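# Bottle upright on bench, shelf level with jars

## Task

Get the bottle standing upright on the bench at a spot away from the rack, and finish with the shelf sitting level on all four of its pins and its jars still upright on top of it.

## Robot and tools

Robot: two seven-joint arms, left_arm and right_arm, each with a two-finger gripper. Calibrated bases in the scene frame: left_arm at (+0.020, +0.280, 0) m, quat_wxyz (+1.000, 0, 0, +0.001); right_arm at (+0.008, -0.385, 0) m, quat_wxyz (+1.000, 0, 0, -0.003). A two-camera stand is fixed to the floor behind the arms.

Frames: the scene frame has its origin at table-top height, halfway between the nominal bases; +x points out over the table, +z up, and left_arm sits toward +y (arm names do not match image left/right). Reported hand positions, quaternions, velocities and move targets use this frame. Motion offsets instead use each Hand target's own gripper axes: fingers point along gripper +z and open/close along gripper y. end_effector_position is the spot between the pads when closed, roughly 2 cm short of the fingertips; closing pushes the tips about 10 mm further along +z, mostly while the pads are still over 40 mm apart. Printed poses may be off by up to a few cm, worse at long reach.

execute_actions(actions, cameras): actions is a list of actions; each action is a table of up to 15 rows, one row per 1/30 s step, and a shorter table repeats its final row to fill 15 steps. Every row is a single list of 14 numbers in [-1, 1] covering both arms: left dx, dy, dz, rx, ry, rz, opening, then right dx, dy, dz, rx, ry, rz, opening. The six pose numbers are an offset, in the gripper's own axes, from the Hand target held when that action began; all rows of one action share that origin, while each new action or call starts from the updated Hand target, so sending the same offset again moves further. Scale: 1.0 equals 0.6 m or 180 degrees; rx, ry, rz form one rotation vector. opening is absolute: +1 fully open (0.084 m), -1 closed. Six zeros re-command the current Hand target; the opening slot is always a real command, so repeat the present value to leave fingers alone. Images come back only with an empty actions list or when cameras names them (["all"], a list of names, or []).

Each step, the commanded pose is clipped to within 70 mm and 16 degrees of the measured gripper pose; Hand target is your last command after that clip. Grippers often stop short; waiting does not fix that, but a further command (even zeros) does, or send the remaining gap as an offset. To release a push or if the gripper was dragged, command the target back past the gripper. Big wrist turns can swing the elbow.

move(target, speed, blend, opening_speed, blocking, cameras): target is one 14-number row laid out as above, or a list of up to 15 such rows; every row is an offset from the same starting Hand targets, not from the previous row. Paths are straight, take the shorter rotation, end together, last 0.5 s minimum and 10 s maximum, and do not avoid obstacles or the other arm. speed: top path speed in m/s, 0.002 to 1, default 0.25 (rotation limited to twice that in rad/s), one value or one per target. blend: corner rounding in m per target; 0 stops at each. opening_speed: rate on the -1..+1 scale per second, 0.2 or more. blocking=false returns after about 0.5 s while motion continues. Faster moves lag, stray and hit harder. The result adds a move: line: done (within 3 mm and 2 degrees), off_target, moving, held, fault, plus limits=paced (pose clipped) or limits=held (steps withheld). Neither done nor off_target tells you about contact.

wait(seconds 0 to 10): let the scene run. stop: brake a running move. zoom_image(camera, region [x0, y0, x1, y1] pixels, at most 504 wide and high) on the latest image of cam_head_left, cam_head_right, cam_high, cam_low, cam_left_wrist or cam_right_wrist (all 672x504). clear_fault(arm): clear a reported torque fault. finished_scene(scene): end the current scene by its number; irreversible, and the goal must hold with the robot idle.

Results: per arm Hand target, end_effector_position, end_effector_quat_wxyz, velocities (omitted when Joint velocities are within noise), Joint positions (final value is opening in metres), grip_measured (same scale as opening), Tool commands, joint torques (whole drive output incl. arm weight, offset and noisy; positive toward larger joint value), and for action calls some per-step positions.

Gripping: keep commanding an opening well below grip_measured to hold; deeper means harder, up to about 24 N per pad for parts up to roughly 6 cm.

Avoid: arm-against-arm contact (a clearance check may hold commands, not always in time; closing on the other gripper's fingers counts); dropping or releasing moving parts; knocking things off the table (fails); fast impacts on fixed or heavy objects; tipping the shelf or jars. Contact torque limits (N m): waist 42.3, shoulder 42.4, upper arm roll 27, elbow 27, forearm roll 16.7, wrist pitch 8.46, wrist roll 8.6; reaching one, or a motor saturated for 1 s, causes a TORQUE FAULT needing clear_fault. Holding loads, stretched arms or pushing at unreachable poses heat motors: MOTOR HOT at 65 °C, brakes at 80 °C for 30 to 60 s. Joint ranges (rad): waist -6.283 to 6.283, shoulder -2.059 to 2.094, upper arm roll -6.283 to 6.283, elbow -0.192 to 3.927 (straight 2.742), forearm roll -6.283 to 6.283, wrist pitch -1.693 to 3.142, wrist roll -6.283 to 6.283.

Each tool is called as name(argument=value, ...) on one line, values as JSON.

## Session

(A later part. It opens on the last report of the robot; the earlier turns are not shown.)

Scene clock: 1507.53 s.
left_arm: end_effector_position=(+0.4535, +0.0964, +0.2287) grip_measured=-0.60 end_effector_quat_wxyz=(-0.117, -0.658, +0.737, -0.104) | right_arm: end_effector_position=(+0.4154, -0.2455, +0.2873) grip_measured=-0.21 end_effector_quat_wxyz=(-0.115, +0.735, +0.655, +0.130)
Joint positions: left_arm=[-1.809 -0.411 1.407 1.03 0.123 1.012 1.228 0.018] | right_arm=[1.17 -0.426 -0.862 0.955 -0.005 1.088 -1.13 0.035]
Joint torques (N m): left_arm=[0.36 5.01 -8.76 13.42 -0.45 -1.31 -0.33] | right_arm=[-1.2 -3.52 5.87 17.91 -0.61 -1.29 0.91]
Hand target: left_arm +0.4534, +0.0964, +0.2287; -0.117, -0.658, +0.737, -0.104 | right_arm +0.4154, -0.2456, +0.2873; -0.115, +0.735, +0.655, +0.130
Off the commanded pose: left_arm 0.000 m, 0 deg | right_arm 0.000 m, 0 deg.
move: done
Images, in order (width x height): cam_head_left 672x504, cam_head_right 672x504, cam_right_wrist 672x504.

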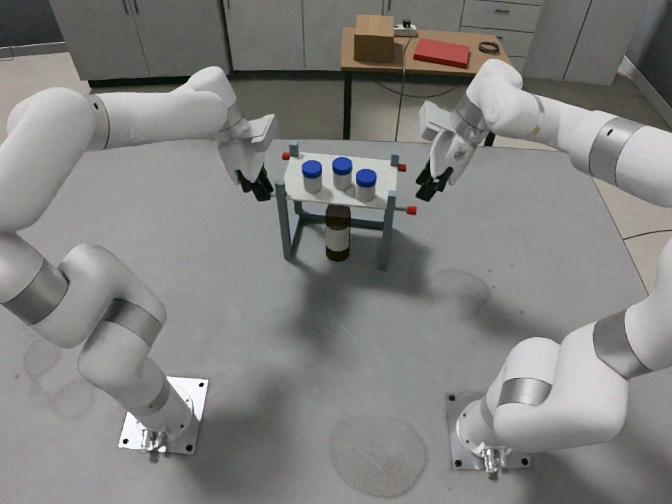

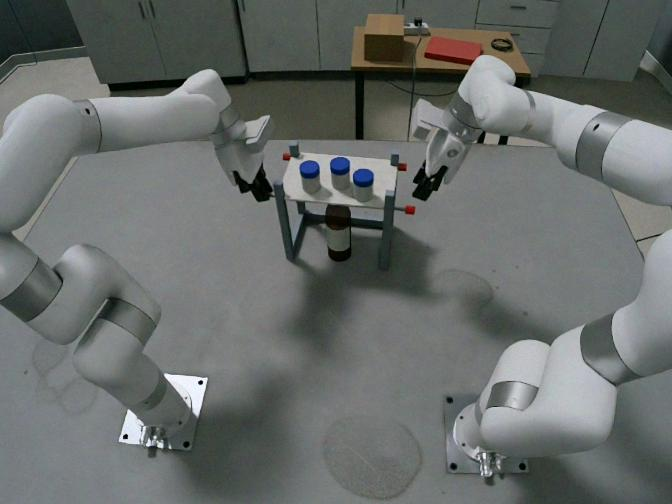

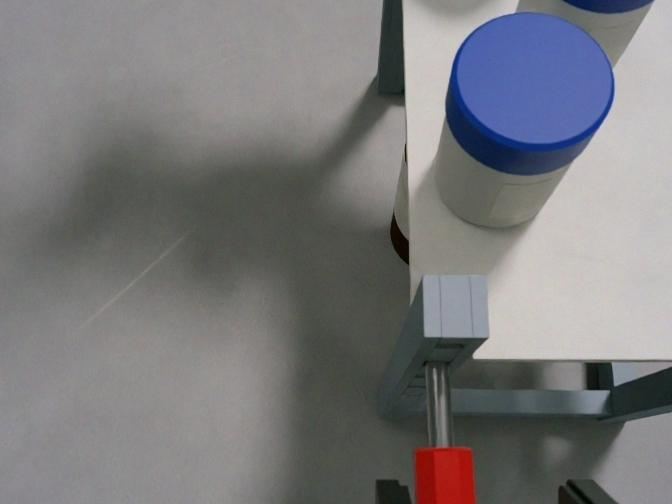

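move(target=[[0,0,0,0,0,0,-0.9,-0.0298,0,-0.0642,0,0,0,0.45],[0,0,0,0,0,0,-0.9,0.0577,-0.1998,-0.0015,-0.4289,0.3030,0.3004,0.45],[0,0,0,0,0,0,-0.9,0.2170,-0.1765,0.2552,-0.4289,0.3030,0.3004,0.45]], speed=[0.15,0.35,0.2], blend=[0.02,0.03,0], cameras=["all"])

zoom_image(camera="cam_head_left", region=[260, 140, 440, 270])

zoom_image(camera="cam_low", region=[220, 80, 460, 260])

Scene clock: 1531.40 s.
left_arm: end_effector_position=(+0.4534, +0.0964, +0.2287) grip_measured=-0.60 end_effector_quat_wxyz=(-0.117, -0.658, +0.737, -0.104) | right_arm: end_effector_position=(+0.3336, -0.2236, +0.3023) grip_measured=+0.44 end_effector_quat_wxyz=(-0.038, +0.793, +0.224, +0.565)
Joint positions: left_arm=[-1.809 -0.411 1.407 1.03 0.123 1.012 1.228 0.018] | right_arm=[0.268 -1.031 0.254 -0.076 -0.116 -0.263 0.126 0.063]
Joint torques (N m): left_arm=[0.35 4.74 -8.73 13.48 -1.15 -1.32 -0.08] | right_arm=[0.8 0.82 -1.76 18.18 -0.09 -1.67 -0.86]
Hand target: left_arm +0.4534, +0.0964, +0.2287; -0.117, -0.658, +0.737, -0.104 | right_arm +0.3336, -0.2236, +0.3023; -0.038, +0.793, +0.224, +0.565 (not the last commanded pose)
Off the commanded pose: left_arm 0.000 m, 0 deg | right_arm 0.200 m, 37 deg.
move: held (right_arm; a check stopped the path); path passed 1 of 3 targets; limits=held
pose unreachable (right arm): on one or more control steps of this call, first in action 0 (counted from 0), this arm could not follow its commanded pose, so it was not sent that pose on those steps. It may still have moved: this result reports where it is.
cause: moving toward the commanded pose would bring two parts of the arm too close to each other (joints 2 (shoulder) to 6 (wrist pitch) lie between them).

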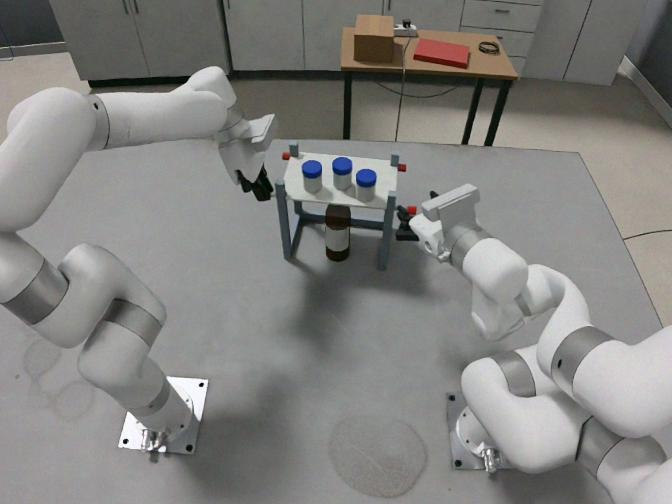

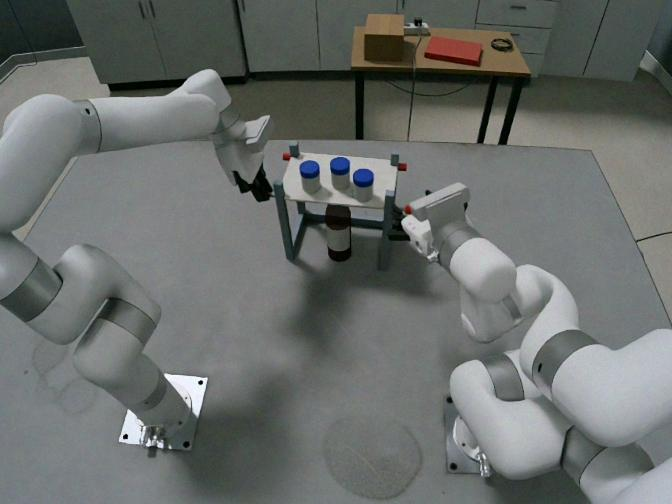

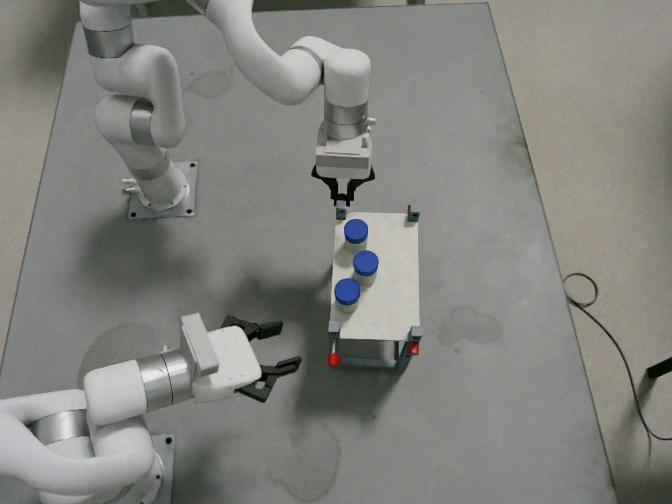

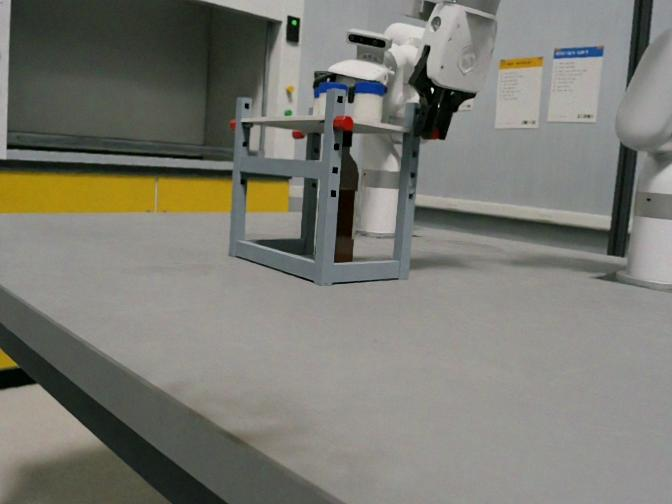

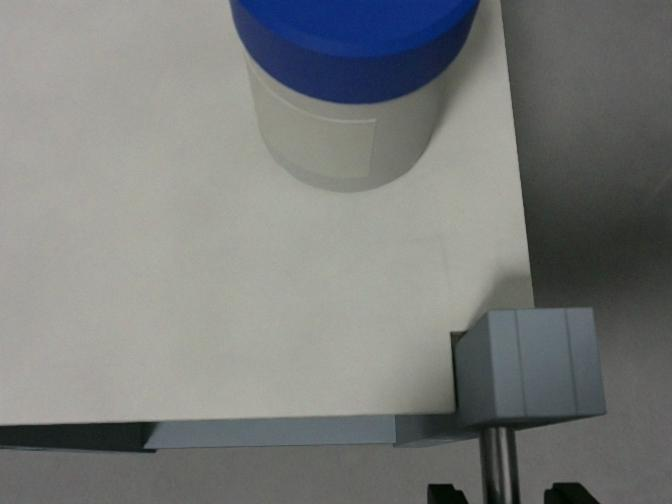

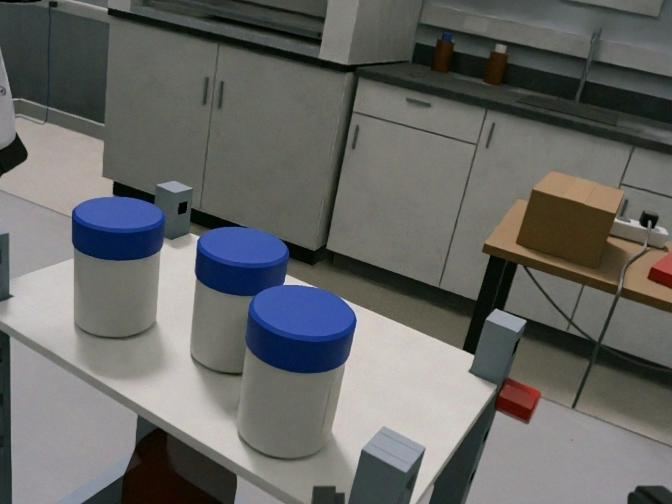

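Scaled by 2.800 from the camera's 672x504 image, which has a finer 960x720 frame.

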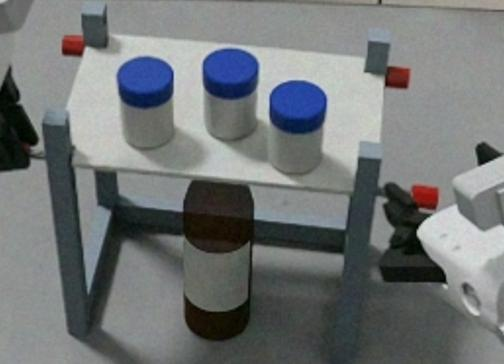

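Scaled by 2.100 from the camera's 672x504 image, which has a finer 960x720 frame.

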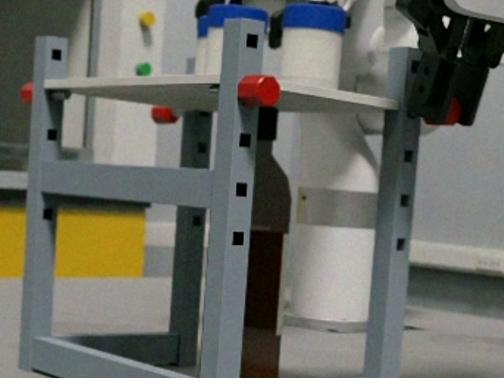

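move(target=[[0,0,0,0,0,0,-0.9,0.0723,-0.1677,0.1045,0,0,0,0.45],[0,0,0,0,0,0,-0.9,-0.0683,-0.2612,0.2168,-0.1523,0.0998,0.0905,0.45]], speed=[0.2,0.2], blend=[0.02,0], cameras=["all"])

zoom_image(camera="cam_head_left", region=[260, 140, 440, 270])

zoom_image(camera="cam_low", region=[220, 80, 460, 260])

Scene clock: 1567.10 s.
left_arm: end_effector_position=(+0.4534, +0.0964, +0.2287) grip_measured=-0.60 end_effector_quat_wxyz=(-0.117, -0.658, +0.737, -0.104) | right_arm: end_effector_position=(+0.3749, -0.0550, +0.1883) grip_measured=+0.44 end_effector_quat_wxyz=(+0.037, +0.706, -0.037, +0.706)
Joint positions: left_arm=[-1.809 -0.411 1.407 1.03 0.123 1.012 1.228 0.018] | right_arm=[-0.473 -1.829 1.849 0.616 0.623 0.222 1.316 0.063]
Joint torques (N m): left_arm=[-0.07 3.97 -8.73 13.4 -1.46 -1.24 0.11] | right_arm=[0.98 6.74 -13.9 -5.78 0.08 0 0.93]
Hand target: left_arm +0.4534, +0.0964, +0.2287; -0.117, -0.658, +0.737, -0.104 | right_arm +0.3749, -0.0550, +0.1883; +0.037, +0.706, -0.037, +0.706
Off the commanded pose: left_arm 0.000 m, 0 deg | right_arm 0.000 m, 0 deg.
move: done

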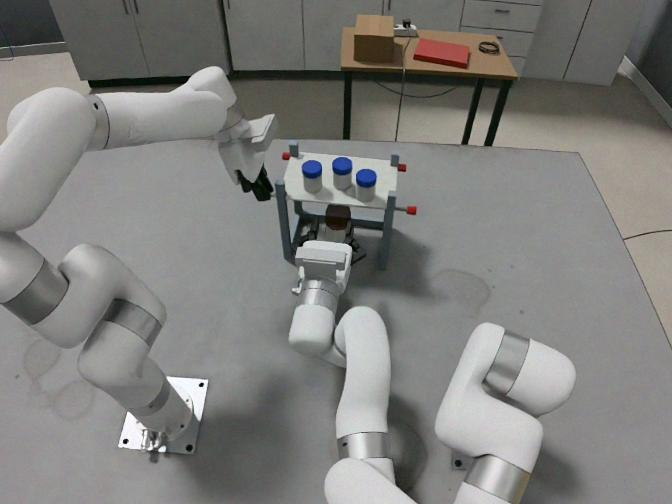

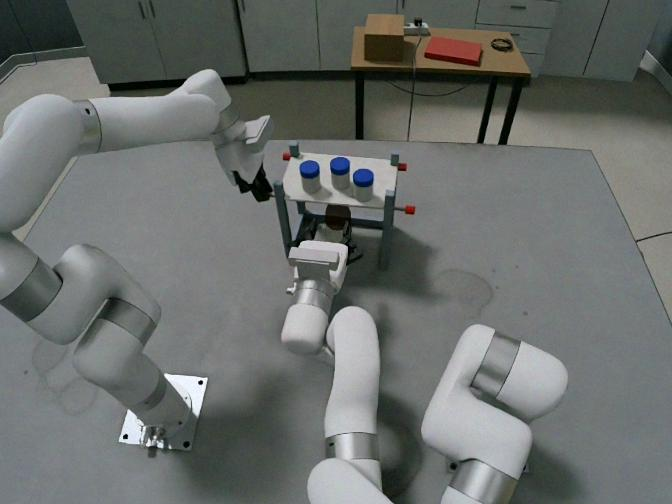

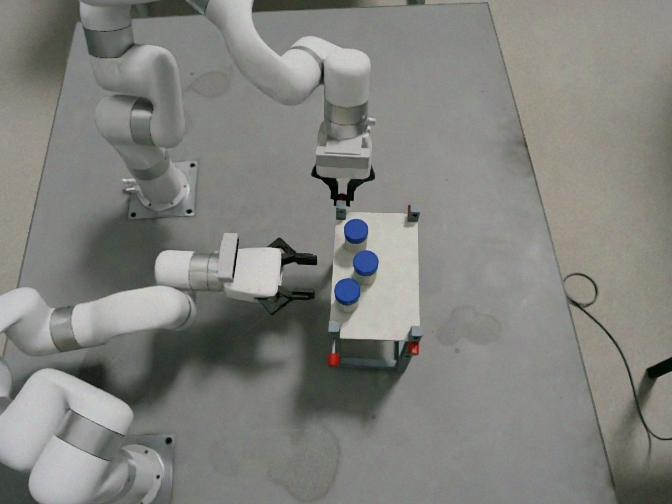

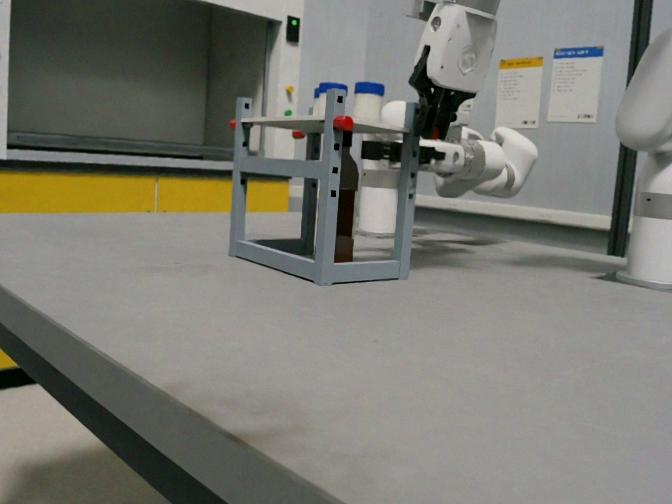

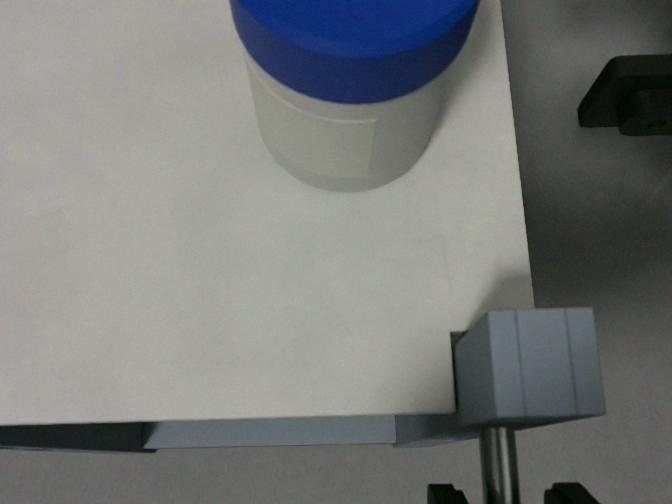

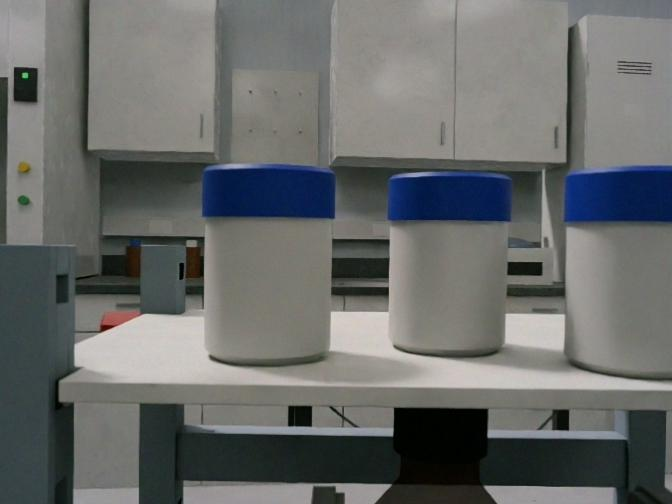

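Scaled by 2.800 from the camera's 672x504 image, which has a finer 960x720 frame.

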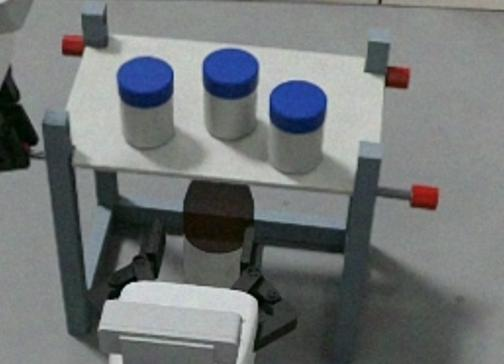

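Scaled by 2.100 from the camera's 672x504 image, which has a finer 960x720 frame.

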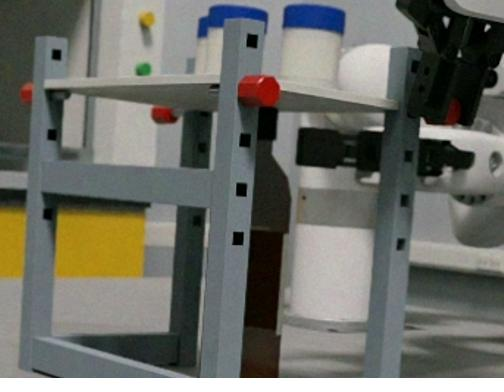

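move(target=[0,0,0,0,0,0,-0.9,0,0,0.0925,0,0,0,0.45], speed=0.08, cameras=["cam_low","cam_right_wrist","cam_head_left","cam_high"])

zoom_image(camera="cam_low", region=[300, 80, 460, 200])

Scene clock: 1600.43 s.
left_arm: end_effector_position=(+0.4534, +0.0964, +0.2287) grip_measured=-0.60 end_effector_quat_wxyz=(-0.117, -0.658, +0.737, -0.104) | right_arm: end_effector_position=(+0.4301, -0.0608, +0.1883) grip_measured=+0.44 end_effector_quat_wxyz=(+0.036, +0.706, -0.037, +0.706)
Joint positions: left_arm=[-1.809 -0.411 1.407 1.03 0.123 1.012 1.228 0.018] | right_arm=[-0.699 -1.803 1.833 0.687 0.645 0.061 1.275 0.063]
Joint torques (N m): left_arm=[-0.35 3.63 -8.77 13.54 -1.68 -1.32 0.14] | right_arm=[-0.62 8.77 -14.63 -5.17 0.77 -1.93 -0.8]
Hand target: left_arm +0.4534, +0.0964, +0.2287; -0.117, -0.658, +0.737, -0.104 | right_arm +0.4301, -0.0608, +0.1883; +0.037, +0.706, -0.037, +0.706
Off the commanded pose: left_arm 0.000 m, 0 deg | right_arm 0.000 m, 0 deg.
move: done
Images, in order (width x height): cam_head_left 672x504, cam_high 672x504, cam_low 672x504, cam_right_wrist 672x504.

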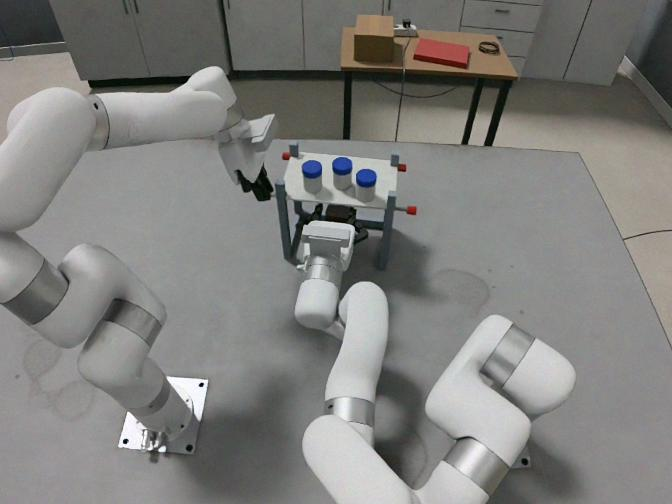

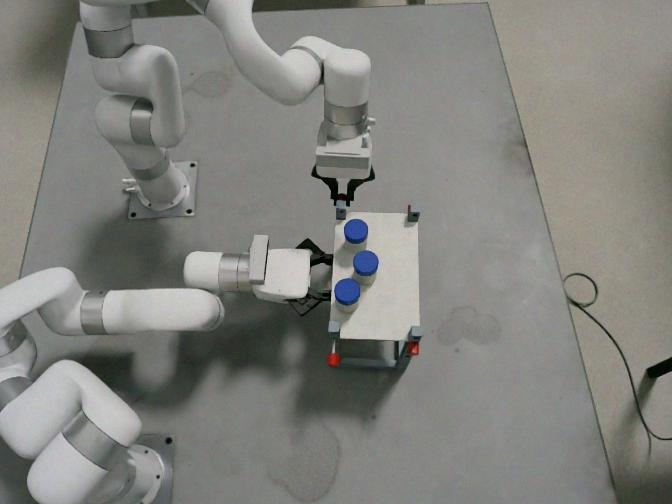

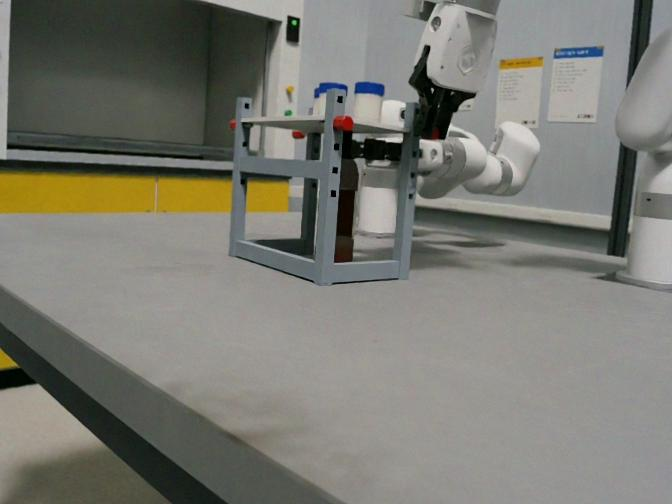

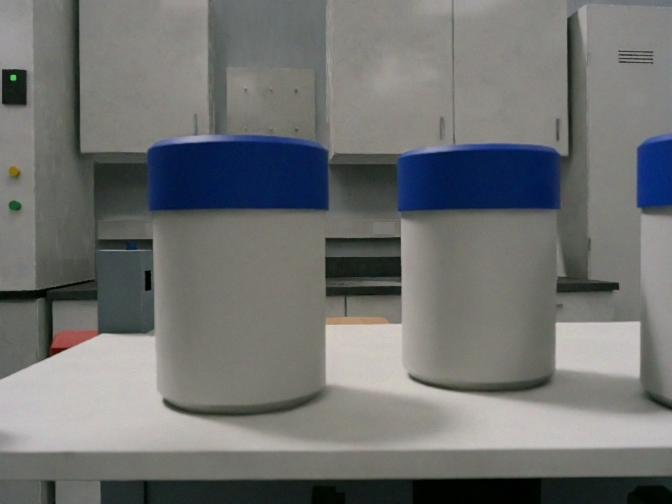

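Scaled by 3.150 from the camera's 672x504 image, which has a finer 960x720 frame.

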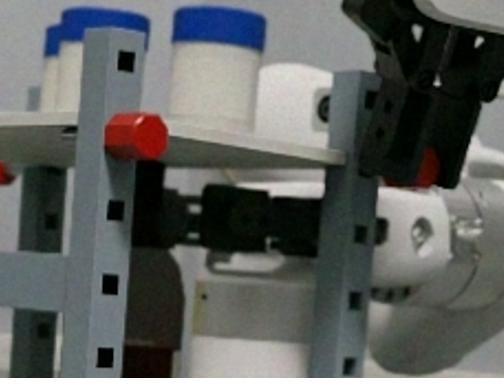

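move(target=[0,0,0,0,0,0,-0.9,0.02,0,0,0,0,0,0.45], speed=0.03, cameras=["cam_low","cam_right_wrist"])

zoom_image(camera="cam_low", region=[300, 80, 460, 200])

Scene clock: 1611.33 s.
left_arm: end_effector_position=(+0.4534, +0.0964, +0.2287) grip_measured=-0.60 end_effector_quat_wxyz=(-0.117, -0.658, +0.737, -0.104) | right_arm: end_effector_position=(+0.4301, -0.0608, +0.2002) grip_measured=+0.44 end_effector_quat_wxyz=(+0.037, +0.706, -0.037, +0.706)
Joint positions: left_arm=[-1.809 -0.411 1.407 1.03 0.123 1.012 1.228 0.018] | right_arm=[-0.703 -1.779 1.808 0.678 0.635 0.053 1.25 0.063]
Joint torques (N m): left_arm=[-0.31 3.39 -8.74 13.46 -1.65 -1.37 0.03] | right_arm=[-1.28 8.87 -15.98 -6.85 0.45 -2.26 -0.47]
Hand target: left_arm +0.4534, +0.0964, +0.2287; -0.117, -0.658, +0.737, -0.104 | right_arm +0.4301, -0.0608, +0.2003; +0.037, +0.706, -0.037, +0.706
Off the commanded pose: left_arm 0.000 m, 0 deg | right_arm 0.000 m, 0 deg.
move: done
Images, in order (width x height): cam_low 672x504, cam_right_wrist 672x504.

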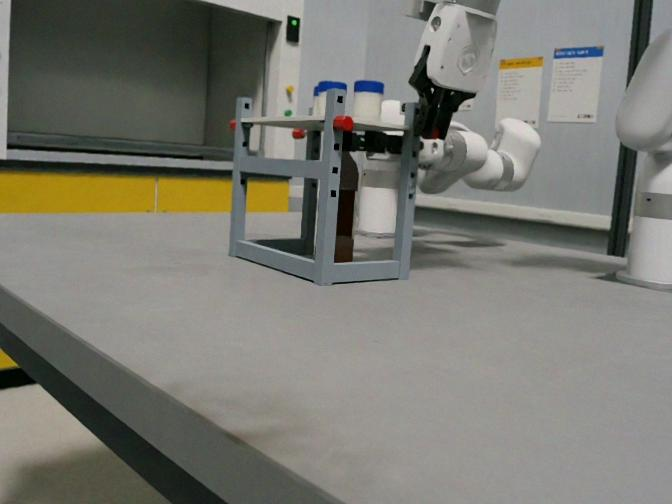

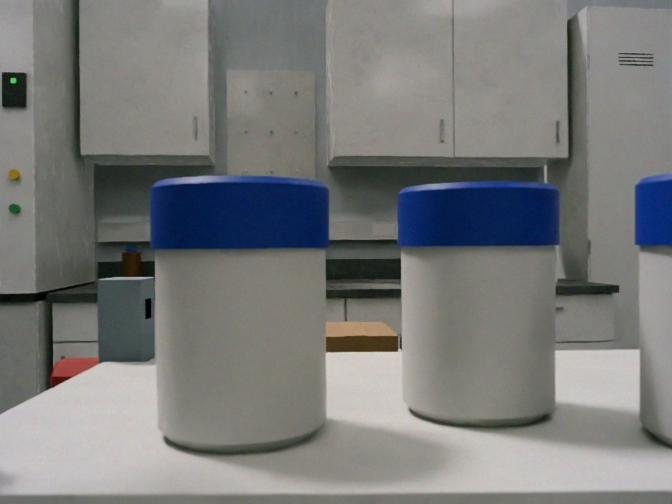

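Scaled by 3.150 from the camera's 672x504 image, which has a finer 960x720 frame.

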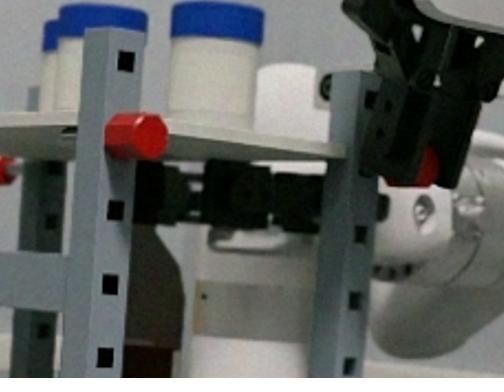

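move(target=[0,0,0,0,0,0,-0.9,0.0083,0,0,0,0,0,0.45], speed=0.02, cameras=["cam_low","cam_head_left","cam_left_wrist"])

zoom_image(camera="cam_low", region=[300, 80, 460, 200])

zoom_image(camera="cam_head_left", region=[240, 150, 320, 230])

Scene clock: 1623.37 s.
left_arm: end_effector_position=(+0.4534, +0.0964, +0.2287) grip_measured=-0.60 end_effector_quat_wxyz=(-0.117, -0.658, +0.737, -0.104) | right_arm: end_effector_position=(+0.4301, -0.0608, +0.2052) grip_measured=+0.44 end_effector_quat_wxyz=(+0.037, +0.706, -0.037, +0.706)
Joint positions: left_arm=[-1.809 -0.411 1.407 1.03 0.123 1.012 1.228 0.018] | right_arm=[-0.705 -1.77 1.797 0.675 0.632 0.05 1.24 0.063]
Joint torques (N m): left_arm=[-0.48 3.16 -8.7 13.55 -1.69 -1.34 0.04] | right_arm=[-0.91 9.53 -16.14 -6.59 0.4 -2.47 -0.56]
Hand target: left_arm +0.4534, +0.0964, +0.2287; -0.117, -0.658, +0.737, -0.104 | right_arm +0.4301, -0.0608, +0.2052; +0.037, +0.706, -0.037, +0.706
Off the commanded pose: left_arm 0.000 m, 0 deg | right_arm 0.000 m, 0 deg.
move: done
Images, in order (width x height): cam_head_left 672x504, cam_low 672x504, cam_left_wrist 672x504.

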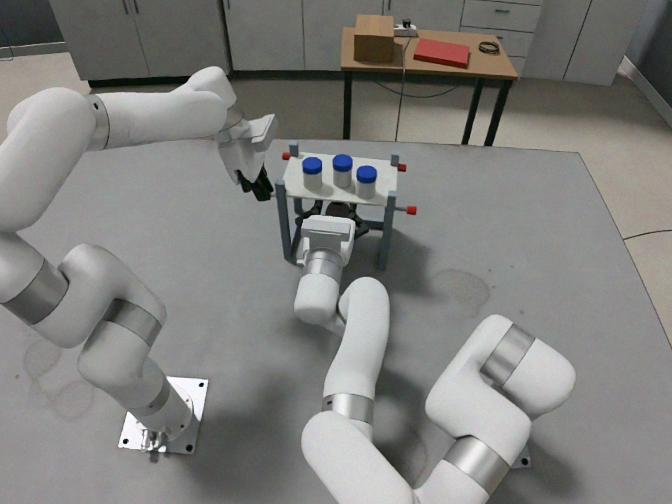

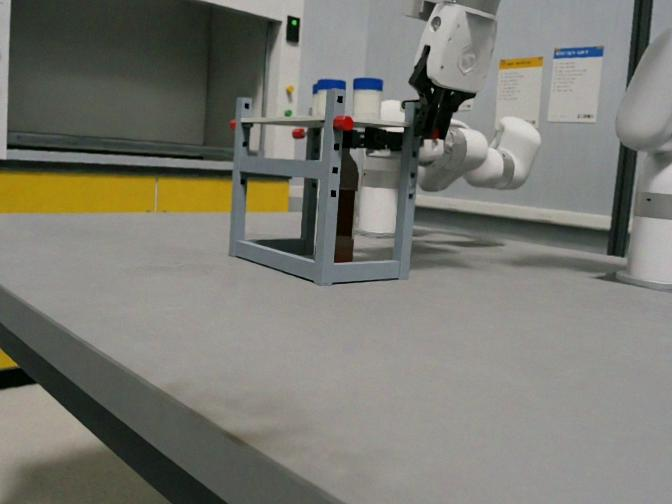

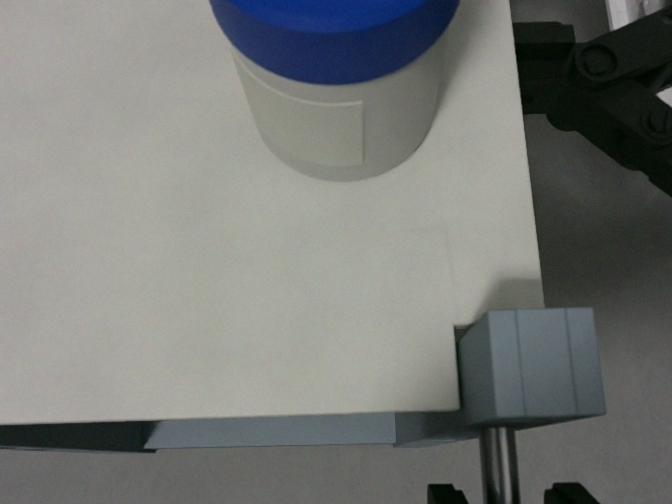

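Scaled by 3.150 from the camera's 672x504 image, which has a finer 960x720 frame.

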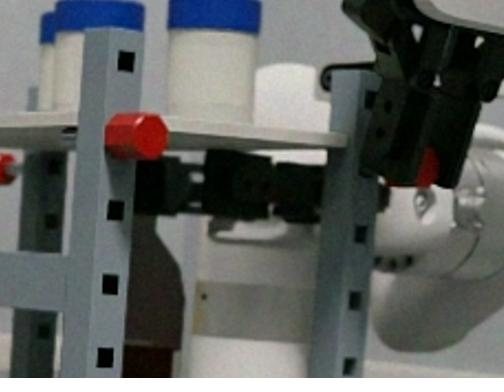

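Scaled by 6.300 from the camera's 672x504 image, which has a finer 960x720 frame.

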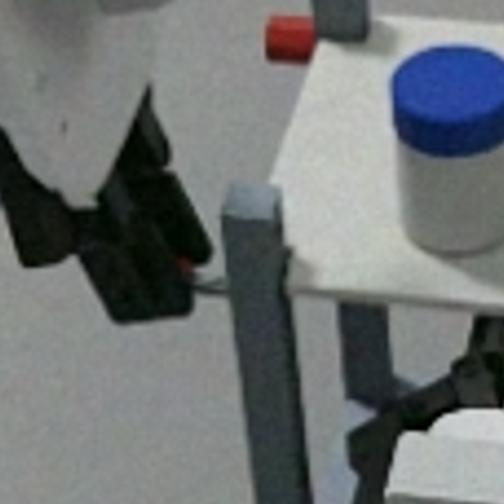

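move(target=[0.0127,0,0.0041,0,0,0,-0.9,0,0,0,0,0,0,0.45], speed=0.03, cameras=["cam_low","cam_left_wrist"])

Scene clock: 1640.80 s.
left_arm: end_effector_position=(+0.4525, +0.0884, +0.2287) grip_measured=-0.60 end_effector_quat_wxyz=(-0.117, -0.658, +0.737, -0.104) | right_arm: end_effector_position=(+0.4301, -0.0608, +0.2052) grip_measured=+0.44 end_effector_quat_wxyz=(+0.037, +0.706, -0.037, +0.706)
Joint positions: left_arm=[-1.833 -0.402 1.416 1.033 0.115 1.005 1.218 0.018] | right_arm=[-0.705 -1.769 1.797 0.675 0.631 0.05 1.24 0.063]
Joint torques (N m): left_arm=[-3.09 5.16 -8.4 13.94 -1.97 -3.53 -0.54] | right_arm=[-1.18 9.15 -15.98 -6.58 0.63 -2.47 -0.62]
Hand target: left_arm +0.4525, +0.0884, +0.2287; -0.117, -0.658, +0.737, -0.104 | right_arm +0.4301, -0.0608, +0.2052; +0.037, +0.706, -0.037, +0.706
Off the commanded pose: left_arm 0.000 m, 0 deg | right_arm 0.000 m, 0 deg.
move: done
Images, in order (width x height): cam_low 672x504, cam_left_wrist 672x504.

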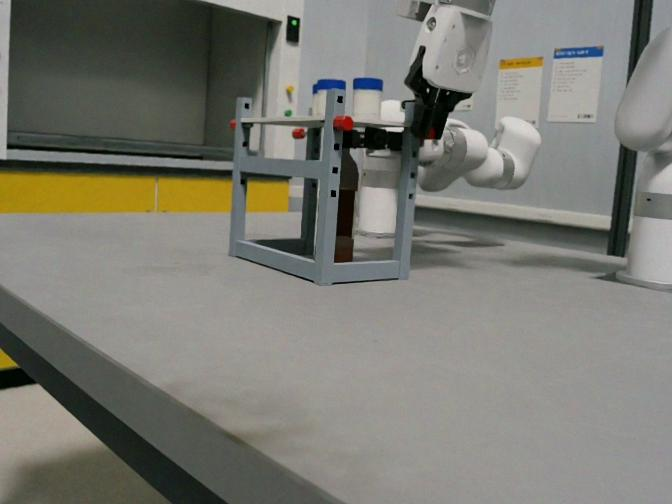

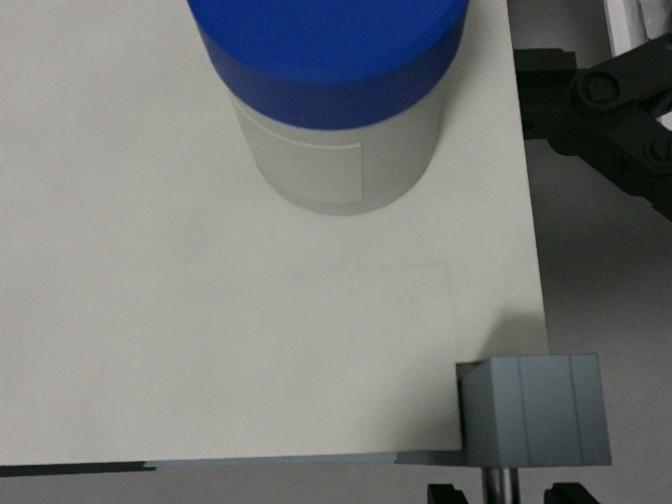

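move(target=[0.0158,0,0.0052,0,0,0,-0.9,0,0,0,0,0,0,0.45], speed=0.03, cameras=["cam_low","cam_left_wrist","cam_head_left"])

zoom_image(camera="cam_low", region=[300, 80, 460, 200])

zoom_image(camera="cam_head_left", region=[240, 150, 320, 230])

Scene clock: 1652.83 s.
left_arm: end_effector_position=(+0.4514, +0.0785, +0.2287) grip_measured=-0.60 end_effector_quat_wxyz=(-0.117, -0.658, +0.737, -0.104) | right_arm: end_effector_position=(+0.4301, -0.0608, +0.2052) grip_measured=+0.44 end_effector_quat_wxyz=(+0.037, +0.706, -0.037, +0.706)
Joint positions: left_arm=[-1.864 -0.39 1.429 1.038 0.105 0.997 1.207 0.018] | right_arm=[-0.705 -1.769 1.797 0.675 0.631 0.05 1.24 0.063]
Joint torques (N m): left_arm=[-4.06 5.07 -9.28 13.73 -2.33 -3.9 -0.62] | right_arm=[-0.67 9.38 -15.96 -5.52 0.52 -2.5 -0.62]
Hand target: left_arm +0.4514, +0.0785, +0.2287; -0.117, -0.658, +0.737, -0.104 | right_arm +0.4301, -0.0608, +0.2052; +0.037, +0.706, -0.037, +0.706
Off the commanded pose: left_arm 0.000 m, 0 deg | right_arm 0.000 m, 0 deg.
move: done
Images, in order (width x height): cam_head_left 672x504, cam_low 672x504, cam_left_wrist 672x504.

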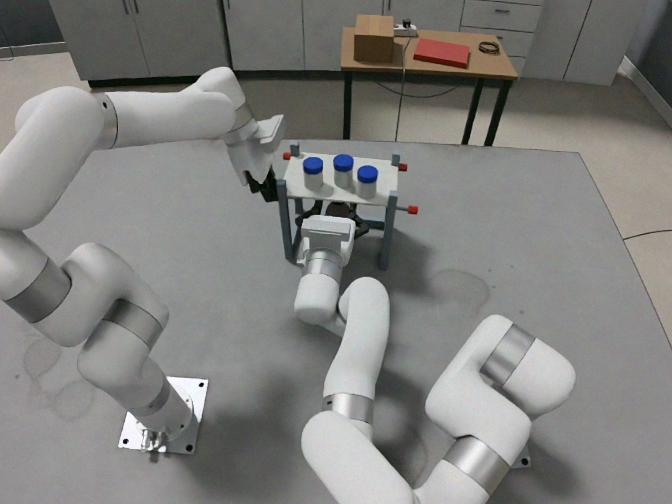

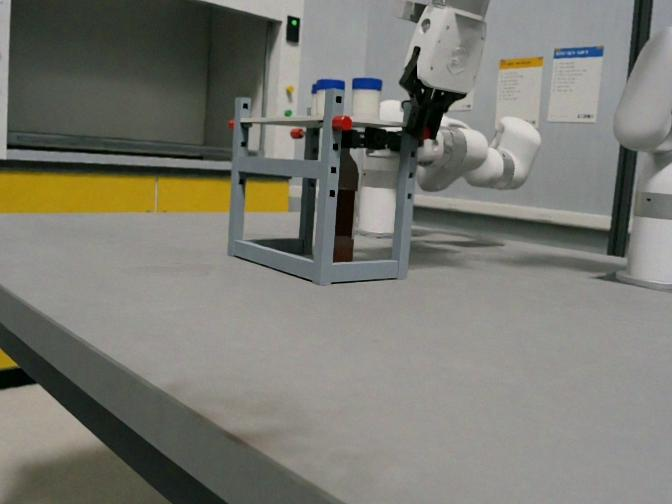

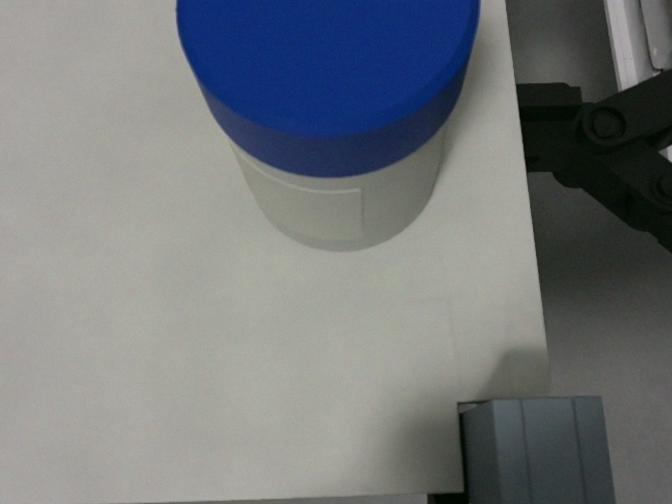

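Scaled by 3.150 from the camera's 672x504 image, which has a finer 960x720 frame.

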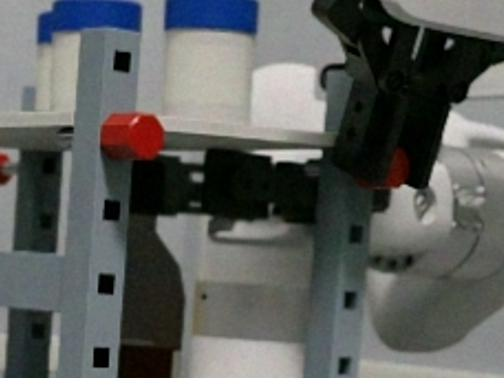

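Scaled by 6.300 from the camera's 672x504 image, which has a finer 960x720 frame.

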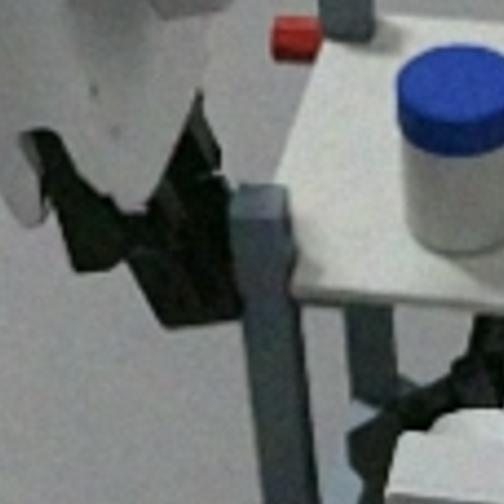

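move(target=[[-0.0016,0,-0.0005,0,0,0,-0.9,0,0,0,0,0,0,0.45],[-0.0016,0,-0.0005,0,0,0,-0.2,0,0,0,0,0,0,0.45],[-0.0016,0,-0.1005,0,0,0,-0.2,0,0,0,0,0,0,0.45]], speed=[0.03,0.05,0.1], opening_speed=0.8, cameras=["cam_low","cam_head_left","cam_left_wrist"])

zoom_image(camera="cam_low", region=[300, 80, 460, 200])

zoom_image(camera="cam_head_left", region=[260, 140, 440, 270])

Scene clock: 1732.93 s.
left_arm: end_effector_position=(+0.4536, +0.0979, +0.2857) grip_measured=-0.22 end_effector_quat_wxyz=(-0.117, -0.658, +0.737, -0.104) | right_arm: end_effector_position=(+0.4301, -0.0608, +0.2052) grip_measured=+0.44 end_effector_quat_wxyz=(+0.037, +0.706, -0.037, +0.706)
Joint positions: left_arm=[-1.741 -0.423 1.294 1.152 0.12 1.168 1.195 0.035] | right_arm=[-0.705 -1.769 1.797 0.675 0.631 0.05 1.24 0.063]
Joint torques (N m): left_arm=[2.48 -0.12 -9 12.59 0.25 -0.77 -0.6] | right_arm=[0.67 9.44 -15.36 -6.09 0.53 -0.67 -0.17]
Hand target: left_arm +0.4536, +0.0979, +0.2857; -0.117, -0.658, +0.737, -0.104 | right_arm +0.4301, -0.0608, +0.2052; +0.037, +0.706, -0.037, +0.706
Off the commanded pose: left_arm 0.000 m, 0 deg | right_arm 0.000 m, 0 deg.
move: done
Images, in order (width x height): cam_head_left 672x504, cam_low 672x504, cam_left_wrist 672x504.

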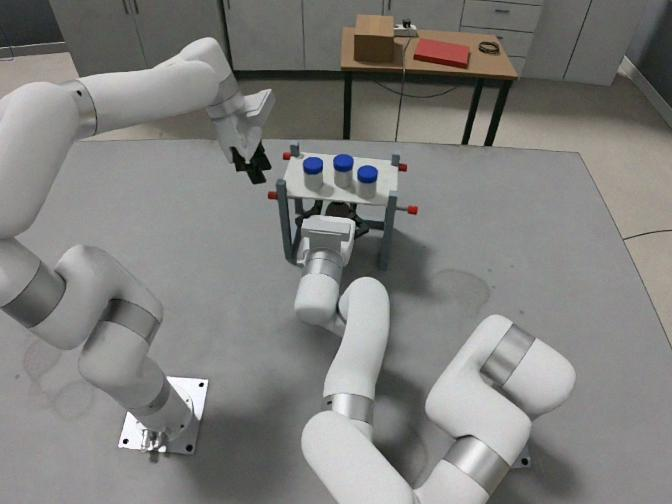

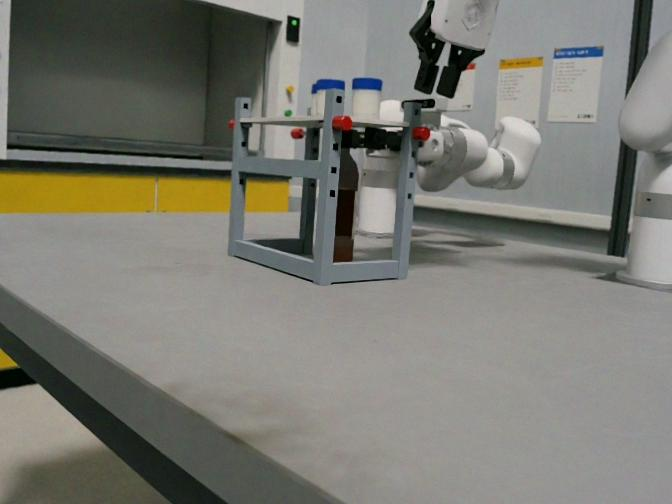

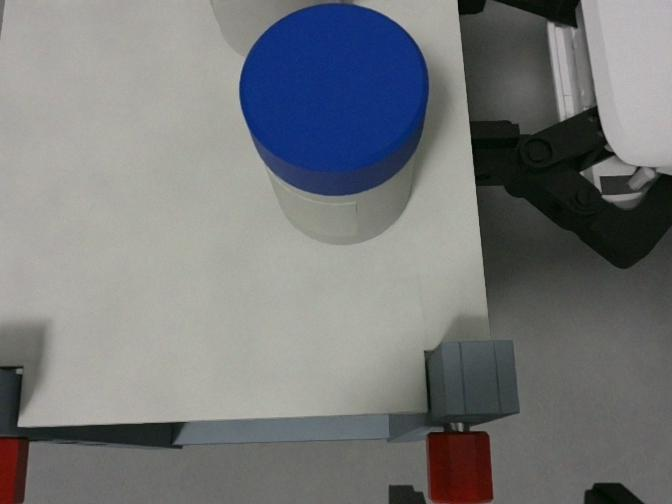

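Scaled by 3.150 from the camera's 672x504 image, which has a finer 960x720 frame.

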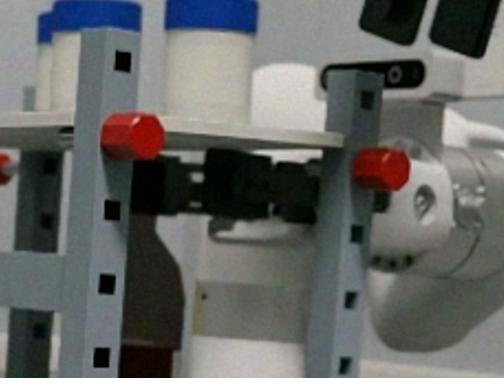

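Scaled by 2.800 from the camera's 672x504 image, which has a finer 960x720 frame.

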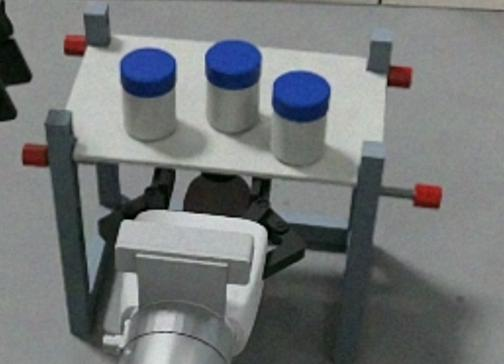

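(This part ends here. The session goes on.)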